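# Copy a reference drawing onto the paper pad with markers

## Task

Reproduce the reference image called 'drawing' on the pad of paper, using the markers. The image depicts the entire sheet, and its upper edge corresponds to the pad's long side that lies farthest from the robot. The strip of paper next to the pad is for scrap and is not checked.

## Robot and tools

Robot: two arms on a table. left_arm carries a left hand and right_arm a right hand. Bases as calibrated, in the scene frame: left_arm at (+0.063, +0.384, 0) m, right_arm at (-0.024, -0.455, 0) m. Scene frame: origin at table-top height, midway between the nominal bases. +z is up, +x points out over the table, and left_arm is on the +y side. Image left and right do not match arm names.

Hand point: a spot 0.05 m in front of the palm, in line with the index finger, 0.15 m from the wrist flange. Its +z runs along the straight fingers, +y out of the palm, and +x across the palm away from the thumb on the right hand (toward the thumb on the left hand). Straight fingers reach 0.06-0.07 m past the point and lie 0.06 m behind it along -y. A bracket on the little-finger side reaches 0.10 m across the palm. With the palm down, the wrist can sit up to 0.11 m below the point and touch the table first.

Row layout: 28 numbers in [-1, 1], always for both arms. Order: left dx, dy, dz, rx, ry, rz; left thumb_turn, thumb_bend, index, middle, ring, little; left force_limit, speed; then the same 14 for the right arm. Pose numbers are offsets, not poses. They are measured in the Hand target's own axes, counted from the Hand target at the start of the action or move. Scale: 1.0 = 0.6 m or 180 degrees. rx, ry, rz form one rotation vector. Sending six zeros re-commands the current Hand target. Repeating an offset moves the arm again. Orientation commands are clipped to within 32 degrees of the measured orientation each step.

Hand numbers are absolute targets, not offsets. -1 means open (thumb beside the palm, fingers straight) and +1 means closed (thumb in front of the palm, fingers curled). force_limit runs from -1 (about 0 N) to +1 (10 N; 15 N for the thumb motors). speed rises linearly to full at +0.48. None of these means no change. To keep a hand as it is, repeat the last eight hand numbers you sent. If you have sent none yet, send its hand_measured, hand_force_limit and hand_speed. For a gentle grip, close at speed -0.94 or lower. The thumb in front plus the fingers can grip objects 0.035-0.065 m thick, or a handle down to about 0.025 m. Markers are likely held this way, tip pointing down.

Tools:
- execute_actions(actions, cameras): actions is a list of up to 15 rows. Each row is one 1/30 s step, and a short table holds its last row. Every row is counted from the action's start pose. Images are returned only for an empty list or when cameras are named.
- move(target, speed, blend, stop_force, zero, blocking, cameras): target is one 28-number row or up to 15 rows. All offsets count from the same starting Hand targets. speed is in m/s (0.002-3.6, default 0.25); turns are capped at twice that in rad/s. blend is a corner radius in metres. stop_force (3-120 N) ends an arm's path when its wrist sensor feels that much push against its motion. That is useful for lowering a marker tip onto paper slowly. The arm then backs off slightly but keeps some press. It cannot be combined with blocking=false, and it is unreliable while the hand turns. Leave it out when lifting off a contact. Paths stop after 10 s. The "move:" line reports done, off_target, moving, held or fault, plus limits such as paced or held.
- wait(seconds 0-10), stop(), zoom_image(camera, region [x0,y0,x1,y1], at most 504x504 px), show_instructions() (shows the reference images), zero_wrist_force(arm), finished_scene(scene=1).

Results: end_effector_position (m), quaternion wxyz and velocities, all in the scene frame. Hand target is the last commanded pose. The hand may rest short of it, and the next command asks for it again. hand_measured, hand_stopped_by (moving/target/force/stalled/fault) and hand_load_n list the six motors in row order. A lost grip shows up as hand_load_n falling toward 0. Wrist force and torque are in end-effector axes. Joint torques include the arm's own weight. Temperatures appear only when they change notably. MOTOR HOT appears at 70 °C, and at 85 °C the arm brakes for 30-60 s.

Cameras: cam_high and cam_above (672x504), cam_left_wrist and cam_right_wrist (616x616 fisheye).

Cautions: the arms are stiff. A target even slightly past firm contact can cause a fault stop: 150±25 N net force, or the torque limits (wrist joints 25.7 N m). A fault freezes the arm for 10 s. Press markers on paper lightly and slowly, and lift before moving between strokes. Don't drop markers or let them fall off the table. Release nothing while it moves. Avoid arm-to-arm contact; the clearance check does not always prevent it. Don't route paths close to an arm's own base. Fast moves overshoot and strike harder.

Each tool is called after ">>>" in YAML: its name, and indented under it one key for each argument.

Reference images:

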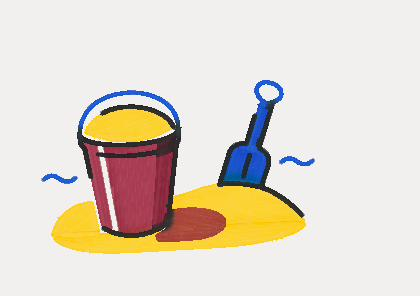

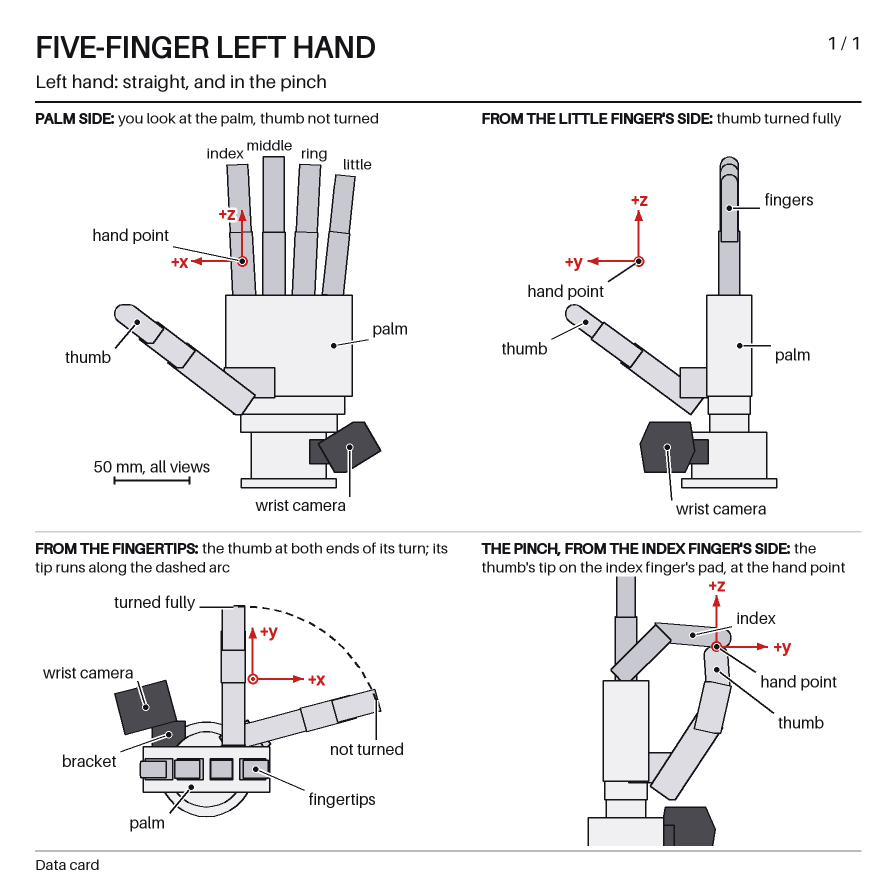

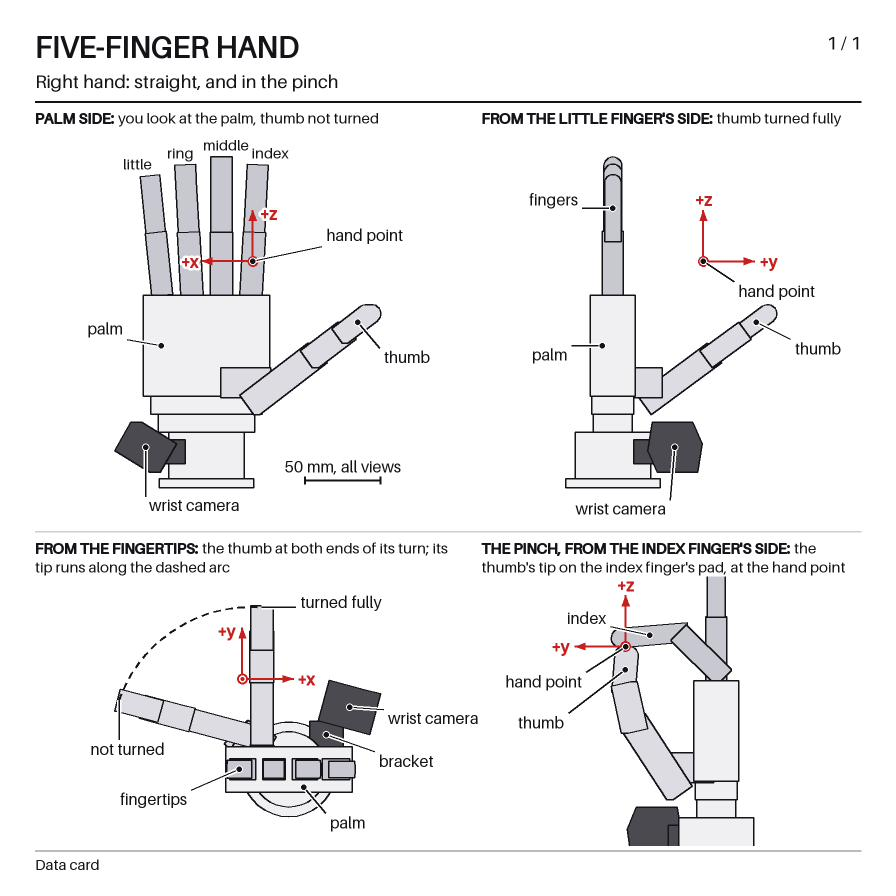

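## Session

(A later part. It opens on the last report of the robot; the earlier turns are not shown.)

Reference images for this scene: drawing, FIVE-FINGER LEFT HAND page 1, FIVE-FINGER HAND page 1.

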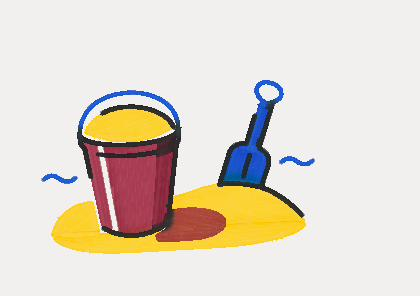

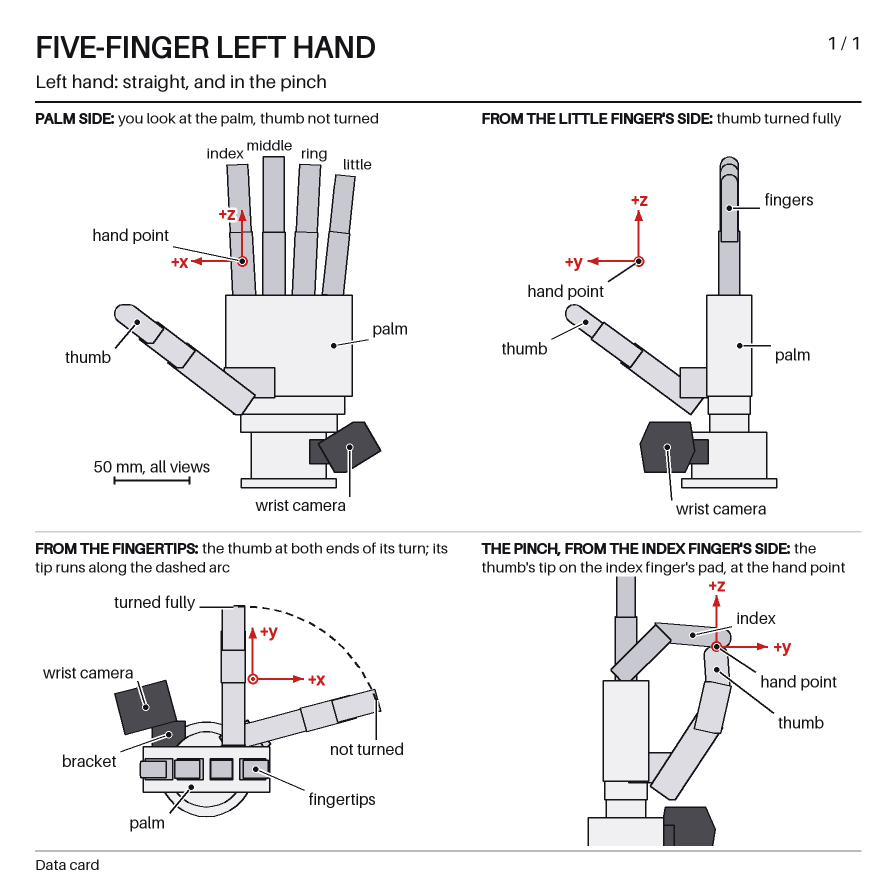

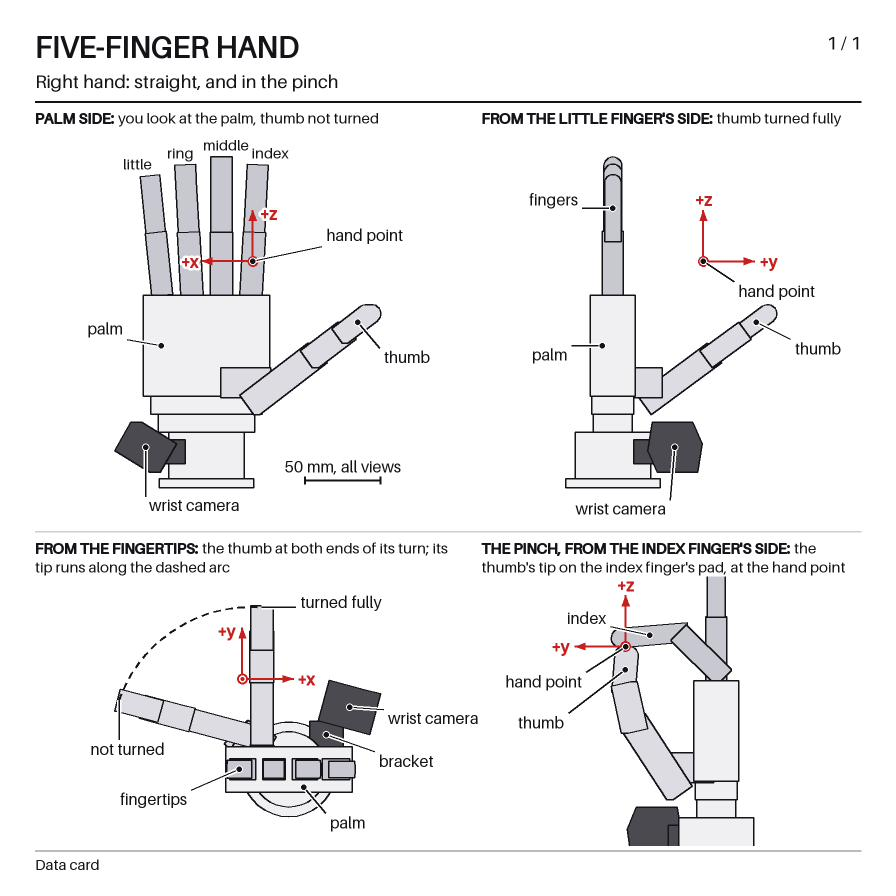

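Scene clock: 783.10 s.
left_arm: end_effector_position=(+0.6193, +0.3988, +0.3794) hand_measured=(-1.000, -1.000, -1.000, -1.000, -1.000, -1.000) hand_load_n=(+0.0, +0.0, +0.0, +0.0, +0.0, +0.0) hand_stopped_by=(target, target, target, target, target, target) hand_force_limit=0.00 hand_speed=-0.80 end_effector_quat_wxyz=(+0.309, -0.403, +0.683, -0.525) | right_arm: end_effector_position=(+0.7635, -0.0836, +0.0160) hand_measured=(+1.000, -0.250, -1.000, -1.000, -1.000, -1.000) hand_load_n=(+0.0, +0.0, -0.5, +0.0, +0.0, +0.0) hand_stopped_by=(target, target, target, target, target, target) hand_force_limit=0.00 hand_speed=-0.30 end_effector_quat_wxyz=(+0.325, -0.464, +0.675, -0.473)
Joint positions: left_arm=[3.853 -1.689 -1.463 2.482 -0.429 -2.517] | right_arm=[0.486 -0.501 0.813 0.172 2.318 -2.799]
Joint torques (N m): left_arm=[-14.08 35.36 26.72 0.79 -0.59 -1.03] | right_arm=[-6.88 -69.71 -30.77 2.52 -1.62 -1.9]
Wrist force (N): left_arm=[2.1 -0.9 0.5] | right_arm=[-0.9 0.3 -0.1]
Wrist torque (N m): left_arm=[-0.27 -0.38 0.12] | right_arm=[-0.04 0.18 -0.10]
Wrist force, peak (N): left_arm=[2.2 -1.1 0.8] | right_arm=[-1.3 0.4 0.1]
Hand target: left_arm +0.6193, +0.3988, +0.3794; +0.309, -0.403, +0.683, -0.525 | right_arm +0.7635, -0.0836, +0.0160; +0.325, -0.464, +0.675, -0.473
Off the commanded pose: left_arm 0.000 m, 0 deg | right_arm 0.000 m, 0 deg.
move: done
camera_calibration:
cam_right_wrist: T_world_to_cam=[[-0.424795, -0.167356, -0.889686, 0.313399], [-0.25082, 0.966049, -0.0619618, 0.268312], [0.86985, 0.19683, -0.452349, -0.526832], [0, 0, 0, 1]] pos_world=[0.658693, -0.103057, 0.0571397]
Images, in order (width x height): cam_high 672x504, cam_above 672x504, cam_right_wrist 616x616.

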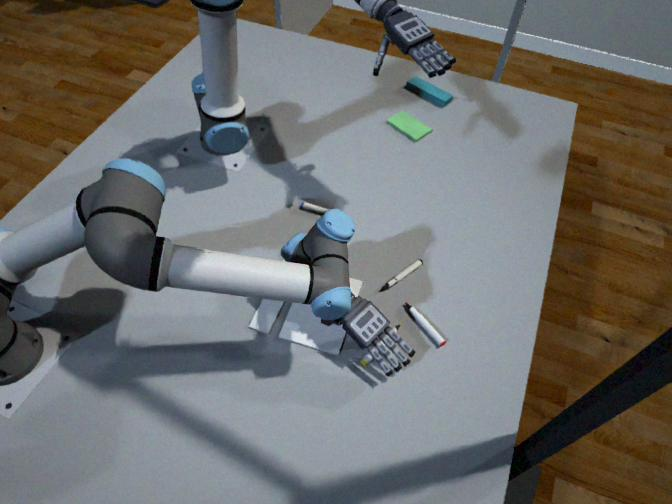

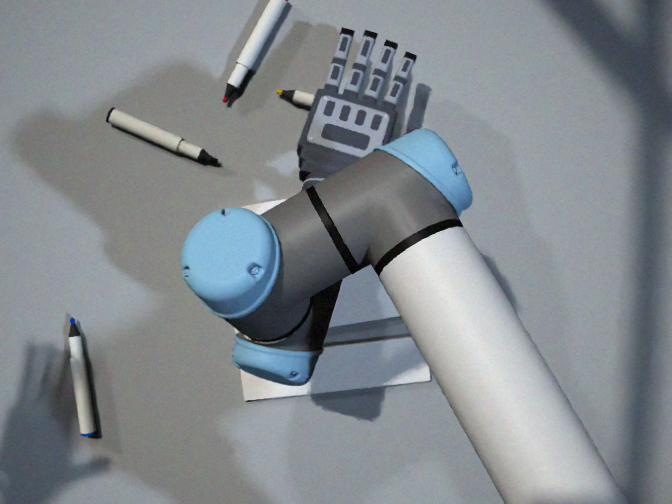

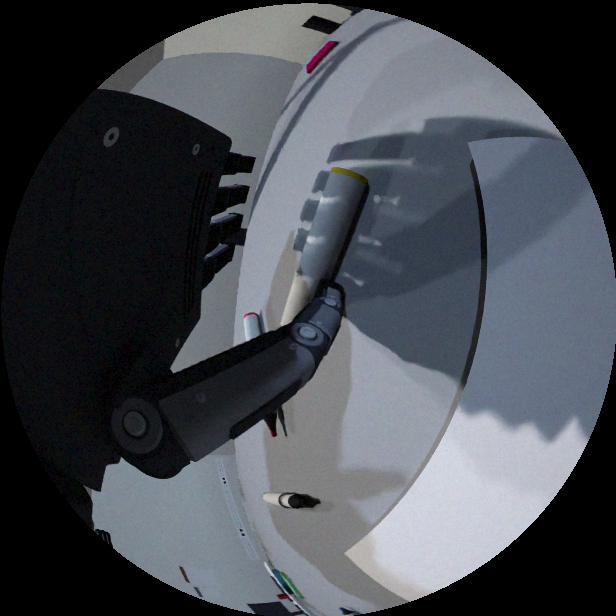

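>>> move:
  target: [0, 0, 0, 0, 0, 0, -1, -1, -1, -1, -1, -1, 0, -0.8, 0, 0, 0, 0, 0, 0, 1, -0.25, -0.3, -0.3, -0.5, -0.5, -0.3, -0.5]

>>> move:
  target: [0, 0, 0, 0, 0, 0, -1, -1, -1, -1, -1, -1, 0, -0.8, 0, 0, 0, 0, 0, 0, 1, -0.25, 0.4, 0.4, -0.5, -0.5, -0.3, -0.92]

>>> wait:
  seconds: 3
  cameras: ["cam_high", "cam_right_wrist", "cam_above"]

>>> zoom_image:
  camera: "cam_right_wrist"
  region: [220, 180, 520, 480]

Scene clock: 804.07 s.
left_arm: end_effector_position=(+0.6193, +0.3988, +0.3794) hand_measured=(-1.000, -1.000, -1.000, -1.000, -1.000, -1.000) hand_load_n=(-0.5, +0.0, +0.0, +0.0, +0.0, +0.0) hand_stopped_by=(target, target, target, target, target, target) hand_force_limit=0.00 hand_speed=-0.80 end_effector_quat_wxyz=(+0.309, -0.403, +0.683, -0.525) | right_arm: end_effector_position=(+0.7635, -0.0836, +0.0160) hand_measured=(+1.000, -0.250, -0.300, -0.300, -0.500, -0.500) hand_load_n=(+0.0, +0.0, +0.0, +0.0, +0.0, +0.0) hand_stopped_by=(target, target, target, target, target, target) hand_force_limit=-0.30 hand_speed=-0.50 end_effector_quat_wxyz=(+0.325, -0.464, +0.675, -0.473)
Joint positions: left_arm=[3.853 -1.689 -1.463 2.482 -0.429 -2.517] | right_arm=[0.486 -0.501 0.813 0.172 2.318 -2.799]
Joint torques (N m): left_arm=[-14.58 35.5 26.91 1.01 -0.36 -0.99] | right_arm=[-7.09 -68.39 -29.25 1.02 -1.85 -2.17]
Wrist force (N): left_arm=[2.0 -0.9 0.4] | right_arm=[-0.8 0.3 -0.2]
Wrist torque (N m): left_arm=[-0.26 -0.37 0.11] | right_arm=[-0.04 0.17 -0.09]
Wrist force, peak (N): left_arm=[2.2 -1.2 0.7] | right_arm=[-1.5 0.4 0.0]
Hand target: left_arm +0.6193, +0.3988, +0.3794; +0.309, -0.403, +0.683, -0.525 | right_arm +0.7635, -0.0836, +0.0160; +0.325, -0.464, +0.675, -0.473
Off the commanded pose: left_arm 0.000 m, 0 deg | right_arm 0.000 m, 0 deg.
move: done

Scene clock: 805.90 s.
left_arm: end_effector_position=(+0.6193, +0.3988, +0.3794) hand_measured=(-1.000, -1.000, -1.000, -1.000, -1.000, -1.000) hand_load_n=(-0.5, +0.0, +0.0, +0.0, +0.0, +0.0) hand_stopped_by=(target, target, target, target, target, target) hand_force_limit=0.00 hand_speed=-0.80 end_effector_quat_wxyz=(+0.309, -0.403, +0.683, -0.525) | right_arm: end_effector_position=(+0.7635, -0.0836, +0.0160) hand_measured=(+1.000, -0.250, +0.050, -0.212, -0.500, -0.500) hand_load_n=(-1.5, +2.0, +4.0, +3.5, +0.0, +0.0) hand_stopped_by=(target, target, force, force, target, target) hand_force_limit=-0.30 hand_speed=-0.92 end_effector_quat_wxyz=(+0.325, -0.464, +0.675, -0.473)
Joint positions: left_arm=[3.853 -1.689 -1.463 2.482 -0.429 -2.517] | right_arm=[0.486 -0.501 0.813 0.172 2.318 -2.799]
Joint torques (N m): left_arm=[-14.87 34.75 26.72 0.88 -0.62 -0.9] | right_arm=[1.08 -50.47 -23.62 -1.34 -1.9 -2.12]
Wrist force (N): left_arm=[1.9 -0.9 0.3] | right_arm=[-0.7 -4.9 0.5]
Wrist torque (N m): left_arm=[-0.24 -0.35 0.10] | right_arm=[0.04 0.16 -0.18]
Wrist force, peak (N): left_arm=[2.2 -1.0 0.4] | right_arm=[-0.7 -4.9 0.5]
Hand target: left_arm +0.6193, +0.3988, +0.3794; +0.309, -0.403, +0.683, -0.525 | right_arm +0.7635, -0.0836, +0.0160; +0.325, -0.464, +0.675, -0.473
Off the commanded pose: left_arm 0.000 m, 0 deg | right_arm 0.000 m, 0 deg.
move: done

Scene clock: 808.90 s.
left_arm: end_effector_position=(+0.6193, +0.3988, +0.3794) hand_measured=(-1.000, -1.000, -1.000, -1.000, -1.000, -1.000) hand_load_n=(-0.5, +0.0, +0.0, +0.0, +0.0, +0.0) hand_stopped_by=(target, target, target, target, target, target) hand_force_limit=0.00 hand_speed=-0.80 end_effector_quat_wxyz=(+0.309, -0.403, +0.683, -0.525) | right_arm: end_effector_position=(+0.7635, -0.0836, +0.0160) hand_measured=(+1.000, -0.250, +0.050, -0.212, -0.500, -0.500) hand_load_n=(-1.5, +2.0, +3.5, +3.5, +0.0, +0.0) hand_stopped_by=(target, target, force, force, target, target) hand_force_limit=-0.30 hand_speed=-0.92 end_effector_quat_wxyz=(+0.325, -0.464, +0.675, -0.473)
Joint positions: left_arm=[3.853 -1.689 -1.463 2.482 -0.429 -2.517] | right_arm=[0.486 -0.501 0.813 0.172 2.318 -2.799]
Joint torques (N m): left_arm=[-14.67 35.5 26.38 0.75 -0.43 -0.98] | right_arm=[10.13 -48.9 -18.8 0.52 -1.98 -2]
Wrist force (N): left_arm=[1.7 -0.9 0.7] | right_arm=[-0.8 -4.4 0.2]
Wrist torque (N m): left_arm=[-0.28 -0.31 0.09] | right_arm=[0.13 0.18 -0.16]
Wrist force, peak (N): left_arm=[2.2 -1.3 0.5] | right_arm=[-0.8 -5.0 0.3]
Hand target: left_arm +0.6193, +0.3988, +0.3794; +0.309, -0.403, +0.683, -0.525 | right_arm +0.7635, -0.0836, +0.0160; +0.325, -0.464, +0.675, -0.473
Off the commanded pose: left_arm 0.000 m, 0 deg | right_arm 0.000 m, 0 deg.
wait: 3.00 s; at rest by 0.17 s
camera_calibration:
cam_right_wrist: T_world_to_cam=[[-0.424795, -0.167356, -0.889686, 0.313399], [-0.25082, 0.966049, -0.0619618, 0.268312], [0.86985, 0.19683, -0.452349, -0.526832], [0, 0, 0, 1]] pos_world=[0.658693, -0.103057, 0.0571397]
Images, in order (width x height): cam_high 672x504, cam_above 672x504, cam_right_wrist 616x616.

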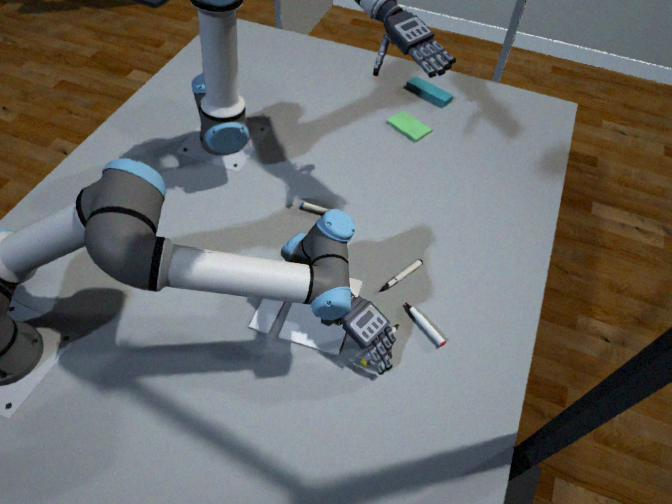

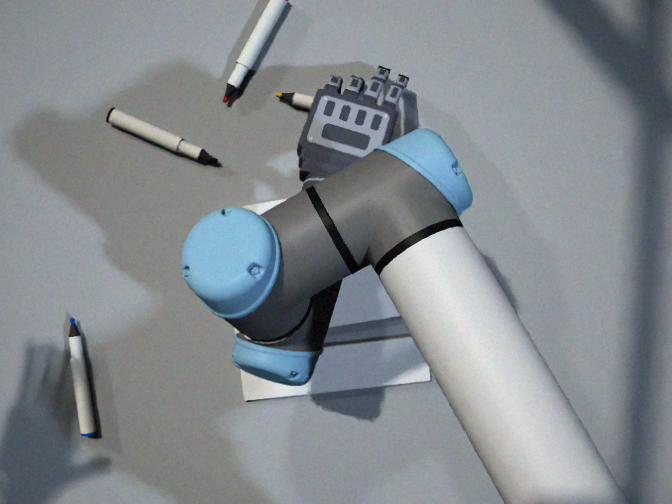

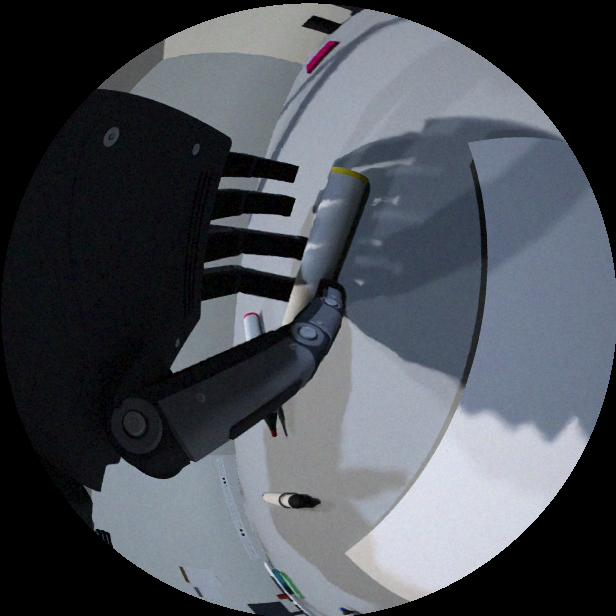

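Scaled by 1.680 from the camera's 616x616 image, which has a finer 880x880 frame.

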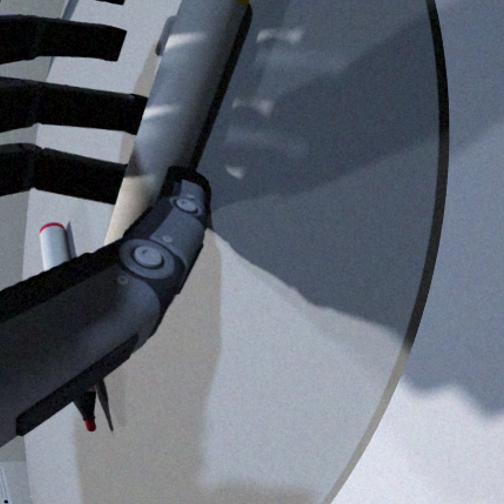

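>>> zoom_image:
  camera: "cam_high"
  region: [330, 270, 430, 390]

>>> zoom_image:
  camera: "cam_above"
  region: [260, 40, 440, 190]

>>> zoom_image:
  camera: "cam_right_wrist"
  region: [190, 130, 390, 330]

Scaled by 4.200.

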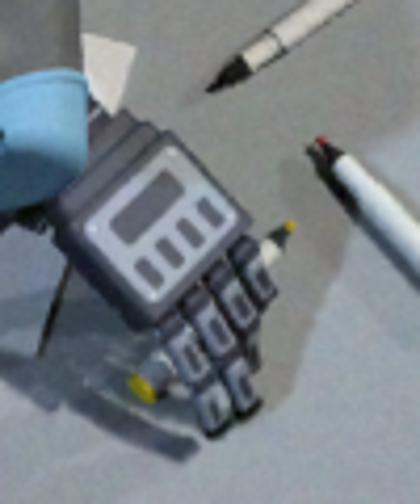

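Scaled by 2.800.

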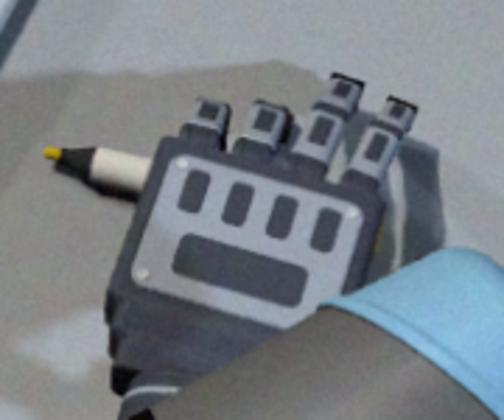

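Scaled by 2.520 from the camera's 616x616 image, which has a finer 880x880 frame.

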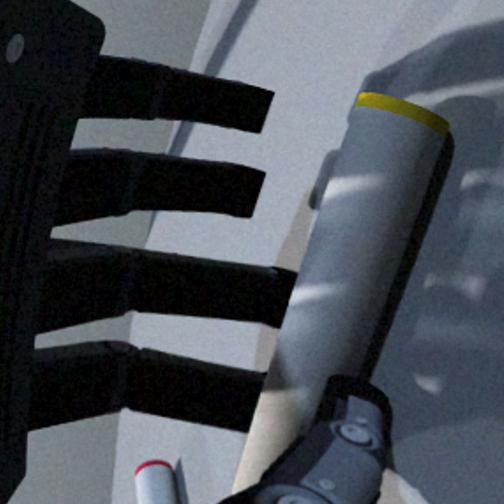

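>>> move:
  target: [0, 0, 0, 0, 0, 0, -1, -1, -1, -1, -1, -1, 0, -0.8, 0, -0.0094, -0.0034, 0, 0, 0, 1, -0.25, 0.4, 0.4, -0.5, -0.5, -0.3, -0.92]
  speed: 0.03
  cameras: ["cam_high", "cam_right_wrist", "cam_above"]

>>> zoom_image:
  camera: "cam_right_wrist"
  region: [190, 130, 390, 330]

>>> zoom_image:
  camera: "cam_above"
  region: [260, 40, 440, 190]

Scene clock: 897.50 s.
left_arm: end_effector_position=(+0.6193, +0.3988, +0.3794) hand_measured=(-1.000, -1.000, -1.000, -1.000, -1.000, -1.000) hand_load_n=(-0.5, +0.0, +0.0, +0.0, +0.0, +0.0) hand_stopped_by=(target, target, target, target, target, target) hand_force_limit=0.00 hand_speed=-0.80 end_effector_quat_wxyz=(+0.309, -0.403, +0.683, -0.525) | right_arm: end_effector_position=(+0.7635, -0.0836, +0.0221) hand_measured=(+1.000, -0.250, +0.050, -0.212, -0.500, -0.500) hand_load_n=(-1.5, +2.0, +3.5, +0.0, +0.0, +0.0) hand_stopped_by=(target, target, force, force, target, target) hand_force_limit=-0.30 hand_speed=-0.92 end_effector_quat_wxyz=(+0.325, -0.464, +0.675, -0.473)
Joint positions: left_arm=[3.853 -1.689 -1.463 2.482 -0.429 -2.517] | right_arm=[0.486 -0.507 0.809 0.182 2.318 -2.799]
Joint torques (N m): left_arm=[-14.62 35.12 26.8 0.87 -0.4 -1.03] | right_arm=[5.8 -60.3 -27.07 0.82 -1.92 -2.18]
Wrist force (N): left_arm=[1.7 -0.9 0.6] | right_arm=[-0.8 0.4 0.1]
Wrist torque (N m): left_arm=[-0.27 -0.32 0.10] | right_arm=[-0.03 0.16 -0.08]
Wrist force, peak (N): left_arm=[2.3 -1.3 0.4] | right_arm=[-0.8 -5.0 0.4]
Hand target: left_arm +0.6193, +0.3988, +0.3794; +0.309, -0.403, +0.683, -0.525 | right_arm +0.7635, -0.0836, +0.0220; +0.325, -0.464, +0.675, -0.473
Off the commanded pose: left_arm 0.000 m, 0 deg | right_arm 0.000 m, 0 deg.
move: done
camera_calibration:
cam_right_wrist: T_world_to_cam=[[-0.424795, -0.167356, -0.889686, 0.318826], [-0.25082, 0.966049, -0.0619618, 0.26869], [0.86985, 0.19683, -0.452349, -0.524073], [0, 0, 0, 1]] pos_world=[0.658693, -0.103057, 0.0632397]
Images, in order (width x height): cam_high 672x504, cam_above 672x504, cam_right_wrist 616x616.

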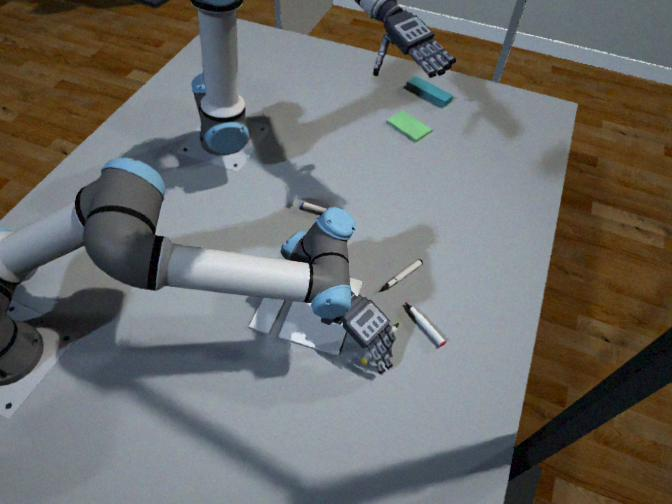

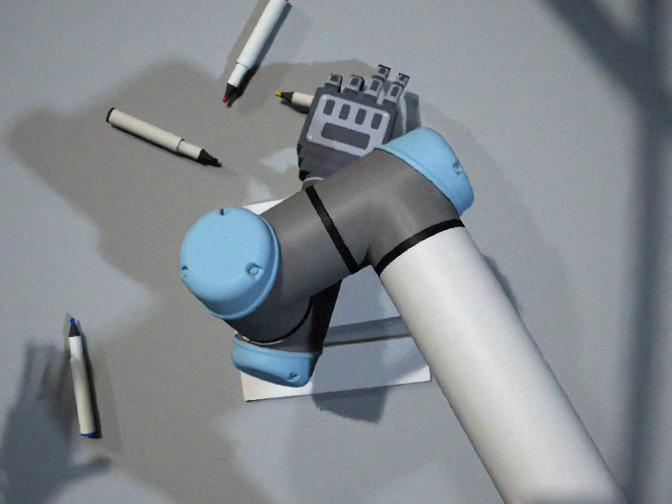

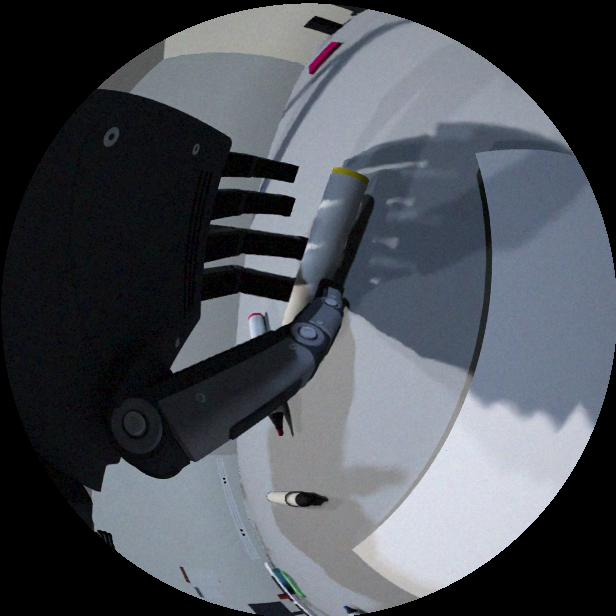

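Scaled by 2.520 from the camera's 616x616 image, which has a finer 880x880 frame.

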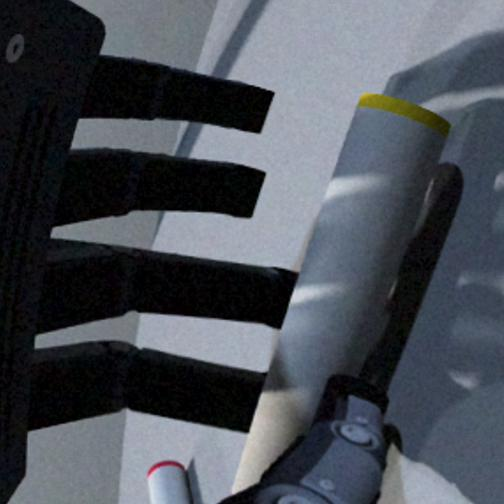

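Scaled by 2.800.

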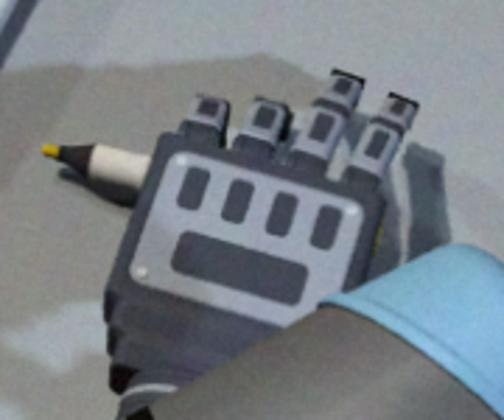

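>>> move:
  target: [0, 0, 0, 0, 0, 0, -1, -1, -1, -1, -1, -1, 0, -0.8, 0, 0, 0, 0, 0, 0, 1, -0.25, 0.4, 0.42, -0.5, -0.5, -0.4, -0.94]

>>> wait:
  seconds: 2
  cameras: ["cam_high", "cam_right_wrist", "cam_above"]

>>> zoom_image:
  camera: "cam_right_wrist"
  region: [190, 130, 390, 330]

Scene clock: 911.20 s.
left_arm: end_effector_position=(+0.6193, +0.3988, +0.3794) hand_measured=(-1.000, -1.000, -1.000, -1.000, -1.000, -1.000) hand_load_n=(+0.0, +0.0, +0.0, +0.0, -0.5, +0.0) hand_stopped_by=(target, target, target, target, target, target) hand_force_limit=0.00 hand_speed=-0.80 end_effector_quat_wxyz=(+0.309, -0.403, +0.683, -0.525) | right_arm: end_effector_position=(+0.7635, -0.0836, +0.0220) hand_measured=(+1.000, -0.252, +0.050, +0.046, -0.500, -0.500) hand_load_n=(+0.5, +4.5, +3.0, +4.0, +0.0, +0.0) hand_stopped_by=(target, target, force, force, target, target) hand_force_limit=-0.40 hand_speed=-0.94 end_effector_quat_wxyz=(+0.325, -0.464, +0.675, -0.473)
Joint positions: left_arm=[3.853 -1.689 -1.463 2.482 -0.429 -2.517] | right_arm=[0.486 -0.507 0.809 0.182 2.318 -2.799]
Joint torques (N m): left_arm=[-14.8 33.91 26.85 0.82 -0.44 -1.16] | right_arm=[-6.08 -51.94 -16.94 -1.75 -0.95 2.36]
Wrist force (N): left_arm=[1.8 -1.0 0.5] | right_arm=[-0.9 0.4 0.5]
Wrist torque (N m): left_arm=[-0.29 -0.33 0.10] | right_arm=[-0.06 0.16 -0.09]
Wrist force, peak (N): left_arm=[2.3 -1.1 0.4] | right_arm=[-1.3 0.5 -0.1]
Hand target: left_arm +0.6193, +0.3988, +0.3794; +0.309, -0.403, +0.683, -0.525 | right_arm +0.7635, -0.0836, +0.0220; +0.325, -0.464, +0.675, -0.473
Off the commanded pose: left_arm 0.000 m, 0 deg | right_arm 0.000 m, 0 deg.
move: done

Scene clock: 913.20 s.
left_arm: end_effector_position=(+0.6193, +0.3988, +0.3794) hand_measured=(-1.000, -1.000, -1.000, -1.000, -1.000, -1.000) hand_load_n=(+0.0, +0.0, +0.0, +0.0, +0.0, +0.0) hand_stopped_by=(target, target, target, target, target, target) hand_force_limit=0.00 hand_speed=-0.80 end_effector_quat_wxyz=(+0.309, -0.403, +0.683, -0.525) | right_arm: end_effector_position=(+0.7635, -0.0836, +0.0220) hand_measured=(+1.000, -0.252, +0.050, +0.046, -0.500, -0.500) hand_load_n=(+0.5, +4.5, +3.5, +4.0, +0.0, +0.0) hand_stopped_by=(target, target, force, force, target, target) hand_force_limit=-0.40 hand_speed=-0.94 end_effector_quat_wxyz=(+0.325, -0.464, +0.675, -0.473)
Joint positions: left_arm=[3.853 -1.689 -1.463 2.482 -0.429 -2.517] | right_arm=[0.486 -0.507 0.809 0.182 2.318 -2.799]
Joint torques (N m): left_arm=[-15.05 32.23 25.97 0.84 -0.45 -0.99] | right_arm=[-6.31 -52.3 -18.56 -1.77 -0.59 2.29]
Wrist force (N): left_arm=[1.9 -1.0 0.6] | right_arm=[-0.8 0.4 0.1]
Wrist torque (N m): left_arm=[-0.28 -0.33 0.11] | right_arm=[-0.03 0.16 -0.09]
Wrist force, peak (N): left_arm=[2.1 -1.4 0.6] | right_arm=[-1.3 0.7 0.1]
Hand target: left_arm +0.6193, +0.3988, +0.3794; +0.309, -0.403, +0.683, -0.525 | right_arm +0.7635, -0.0836, +0.0220; +0.325, -0.464, +0.675, -0.473
Off the commanded pose: left_arm 0.000 m, 0 deg | right_arm 0.000 m, 0 deg.
wait: 2.00 s; at rest by 0.17 s
camera_calibration:
cam_right_wrist: T_world_to_cam=[[-0.424795, -0.167356, -0.889686, 0.318737], [-0.25082, 0.966049, -0.0619618, 0.268684], [0.86985, 0.19683, -0.452349, -0.524118], [0, 0, 0, 1]] pos_world=[0.658693, -0.103057, 0.0631397]
Images, in order (width x height): cam_high 672x504, cam_above 672x504, cam_right_wrist 616x616.

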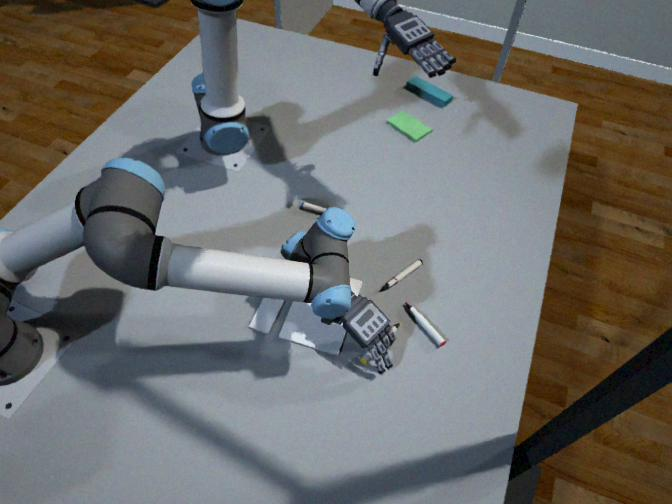

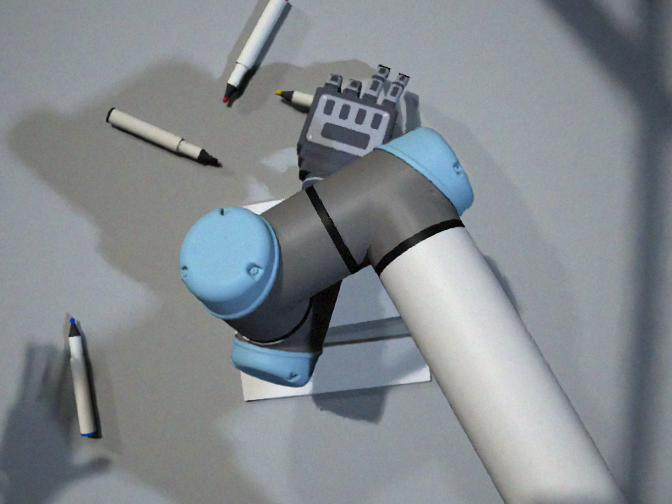

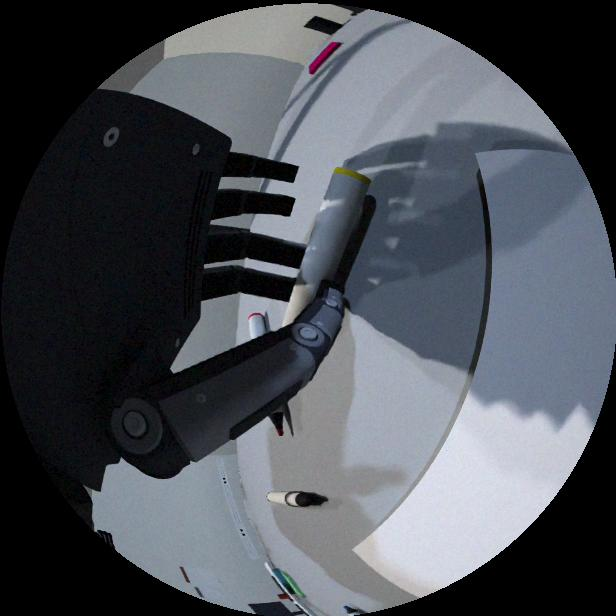

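Scaled by 2.520 from the camera's 616x616 image, which has a finer 880x880 frame.

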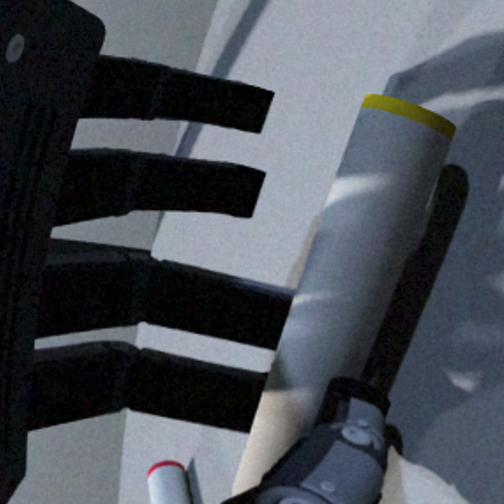

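>>> move:
  target: [0, 0, 0, 0, 0, 0, -1, -1, -1, -1, -1, -1, 0, -0.8, 0, 0, 0, 0, 0, 0, 1, -0.25, 0.45, 0.45, -0.5, -0.5, 0.2, -0.95]

>>> move:
  target:
    - [0, 0, 0, 0, 0, 0, -1, -1, -1, -1, -1, -1, 0, -0.8, 0, -0.2005, -0.073, 0, 0, 0, 1, -0.25, 0.45, 0.45, -0.5, -0.5, 0.2, -0.95]
    - [0, 0, 0, 0, 0, 0, -1, -1, -1, -1, -1, -1, 0, -0.8, 0.2293, -0.0385, -0.4207, 0.1279, -0.0845, -0.5332, 1, -0.25, 0.45, 0.45, -0.5, -0.5, 0.2, -0.95]
  speed: 0.2
  blend: 0.02
  cameras: ["all"]

Scene clock: 970.73 s.
left_arm: end_effector_position=(+0.6193, +0.3988, +0.3794) hand_measured=(-1.000, -1.000, -1.000, -1.000, -1.000, -1.000) hand_load_n=(+0.0, +0.0, +0.0, +0.0, +0.0, +0.0) hand_stopped_by=(target, target, target, target, target, target) hand_force_limit=0.00 hand_speed=-0.80 end_effector_quat_wxyz=(+0.309, -0.403, +0.683, -0.525) | right_arm: end_effector_position=(+0.7635, -0.0836, +0.0220) hand_measured=(+1.000, -0.252, +0.062, +0.054, -0.500, -0.500) hand_load_n=(+0.0, +7.5, +6.0, +6.0, +0.0, +0.0) hand_stopped_by=(target, target, force, force, target, target) hand_force_limit=0.20 hand_speed=-0.95 end_effector_quat_wxyz=(+0.325, -0.464, +0.675, -0.473)
Joint positions: left_arm=[3.853 -1.689 -1.463 2.482 -0.429 -2.517] | right_arm=[0.486 -0.507 0.809 0.182 2.318 -2.799]
Joint torques (N m): left_arm=[-15.02 32.49 26.18 0.79 -0.59 -1.17] | right_arm=[-6.42 -53.56 -17.66 -1.96 0.26 2.52]
Wrist force (N): left_arm=[1.7 -1.0 0.2] | right_arm=[-1.0 0.6 0.1]
Wrist torque (N m): left_arm=[-0.27 -0.33 0.10] | right_arm=[-0.01 0.19 -0.09]
Wrist force, peak (N): left_arm=[2.1 -1.2 0.6] | right_arm=[-1.3 0.6 0.0]
Hand target: left_arm +0.6193, +0.3988, +0.3794; +0.309, -0.403, +0.683, -0.525 | right_arm +0.7635, -0.0836, +0.0220; +0.325, -0.464, +0.675, -0.473
Off the commanded pose: left_arm 0.000 m, 0 deg | right_arm 0.000 m, 0 deg.
move: done

Scene clock: 976.20 s.
left_arm: end_effector_position=(+0.6193, +0.3988, +0.3794) hand_measured=(-1.000, -1.000, -1.000, -1.000, -1.000, -1.000) hand_load_n=(-0.5, +0.0, +0.0, +0.0, +0.0, +0.0) hand_stopped_by=(target, target, target, target, target, target) hand_force_limit=0.00 hand_speed=-0.80 end_effector_quat_wxyz=(+0.309, -0.403, +0.683, -0.525) | right_arm: end_effector_position=(+0.5000, -0.1297, +0.1299) hand_measured=(+1.000, -0.252, +0.062, +0.054, -0.500, -0.500) hand_load_n=(+0.0, +7.5, +6.0, +5.5, +0.0, +0.0) hand_stopped_by=(target, target, force, force, target, target) hand_force_limit=0.20 hand_speed=-0.95 end_effector_quat_wxyz=(-0.022, +0.793, +0.028, +0.609)
Joint positions: left_arm=[3.853 -1.689 -1.463 2.482 -0.429 -2.517] | right_arm=[0.665 -1.177 1.82 -0.34 2.1 -4.555]
Joint torques (N m): left_arm=[-14.06 32.33 26.23 0.85 -0.53 -1.03] | right_arm=[-7.07 -26.64 -25.21 0.55 3.26 0.89]
Wrist force (N): left_arm=[1.9 -1.2 0.7] | right_arm=[0.2 0.3 0.5]
Wrist torque (N m): left_arm=[-0.31 -0.34 0.11] | right_arm=[-0.01 -0.09 0.12]
Wrist force, peak (N): left_arm=[2.2 -1.3 0.4] | right_arm=[-0.8 2.5 0.4]
Hand target: left_arm +0.6193, +0.3988, +0.3794; +0.309, -0.403, +0.683, -0.525 | right_arm +0.5000, -0.1298, +0.1298; -0.022, +0.793, +0.028, +0.609
Off the commanded pose: left_arm 0.000 m, 0 deg | right_arm 0.000 m, 0 deg.
move: done
camera_calibration:
cam_left_wrist: T_world_to_cam=[[0.109473, -0.315389, 0.942627, -0.305427], [-0.89069, -0.452088, -0.0478209, 0.748843], [0.441233, -0.834354, -0.330406, 0.298348], [0, 0, 0, 1]] pos_world=[0.568782, 0.491142, 0.42229]
cam_right_wrist: T_world_to_cam=[[0.134916, -0.944176, 0.300549, -0.240114], [-0.696325, -0.30614, -0.649161, 0.387904], [0.704932, -0.121697, -0.698757, -0.163916], [0, 0, 0, 1]] pos_world=[0.418052, -0.127905, 0.209441]

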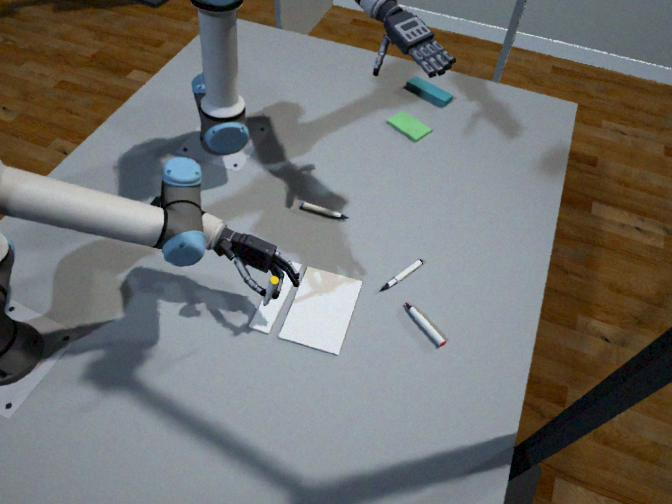

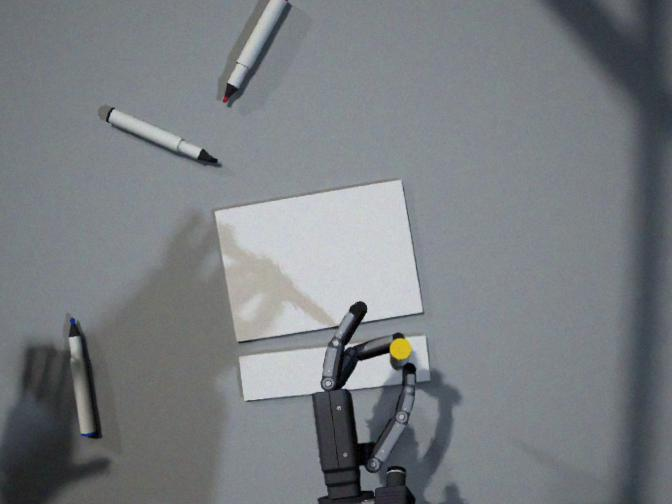

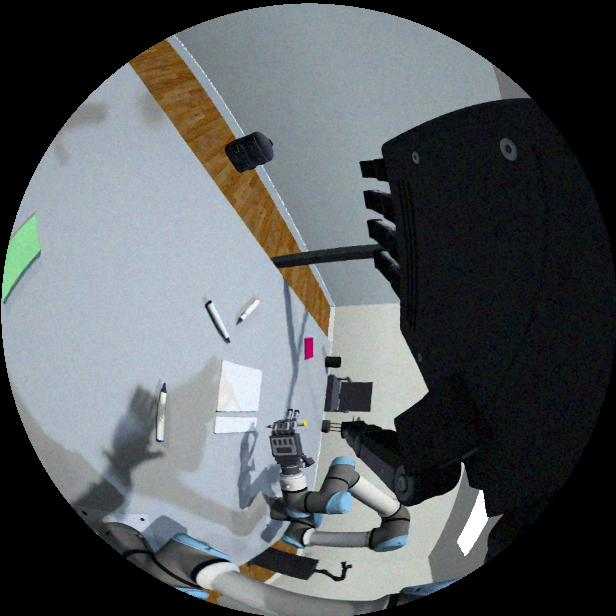

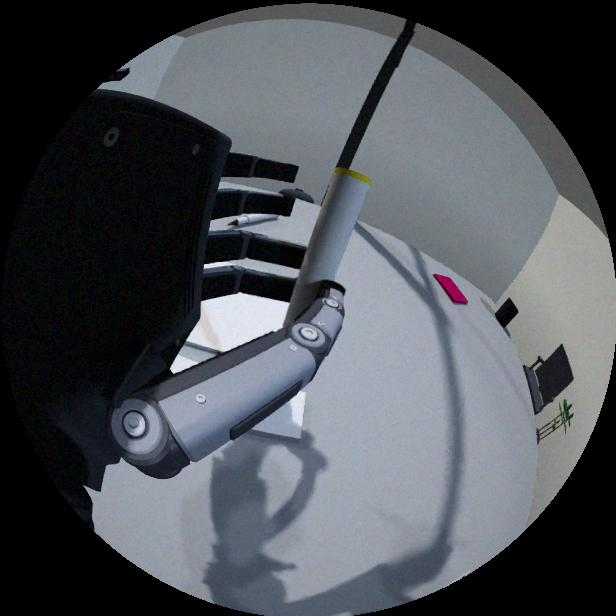

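>>> zoom_image:
  camera: "cam_high"
  region: [210, 210, 330, 330]

>>> zoom_image:
  camera: "cam_left_wrist"
  region: [200, 380, 330, 500]

Scaled by 4.200.

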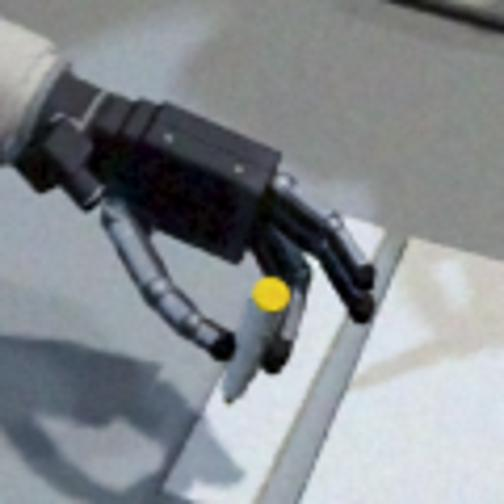

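Scaled by 3.877 from the camera's 616x616 image, which has a finer 880x880 frame.

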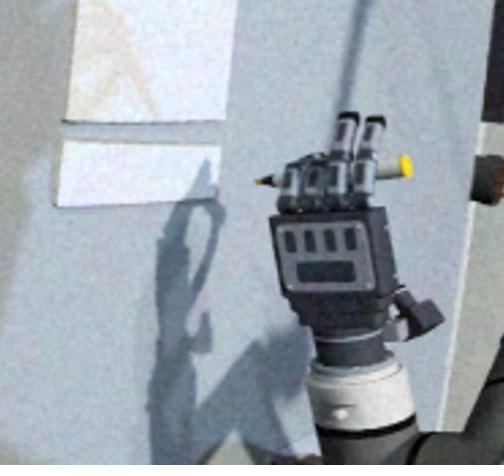

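>>> zoom_image:
  camera: "cam_high"
  region: [245, 265, 295, 325]

>>> zoom_image:
  camera: "cam_left_wrist"
  region: [255, 405, 315, 445]

Scaled by 8.400.

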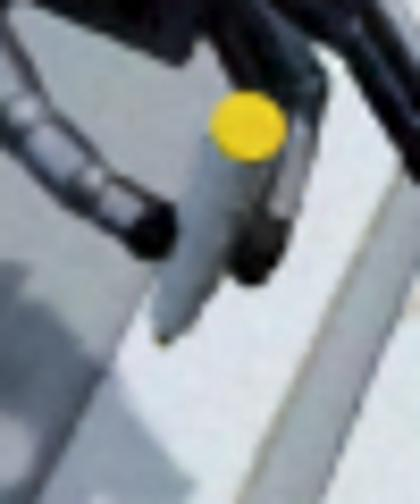

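Scaled by 8.400 from the camera's 616x616 image, which has a finer 880x880 frame.

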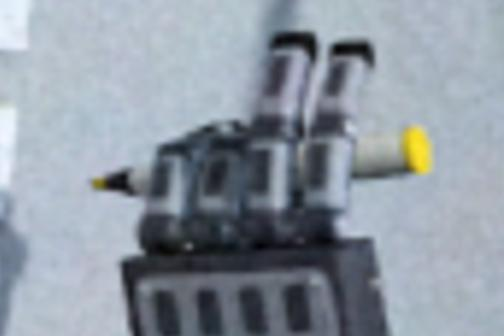

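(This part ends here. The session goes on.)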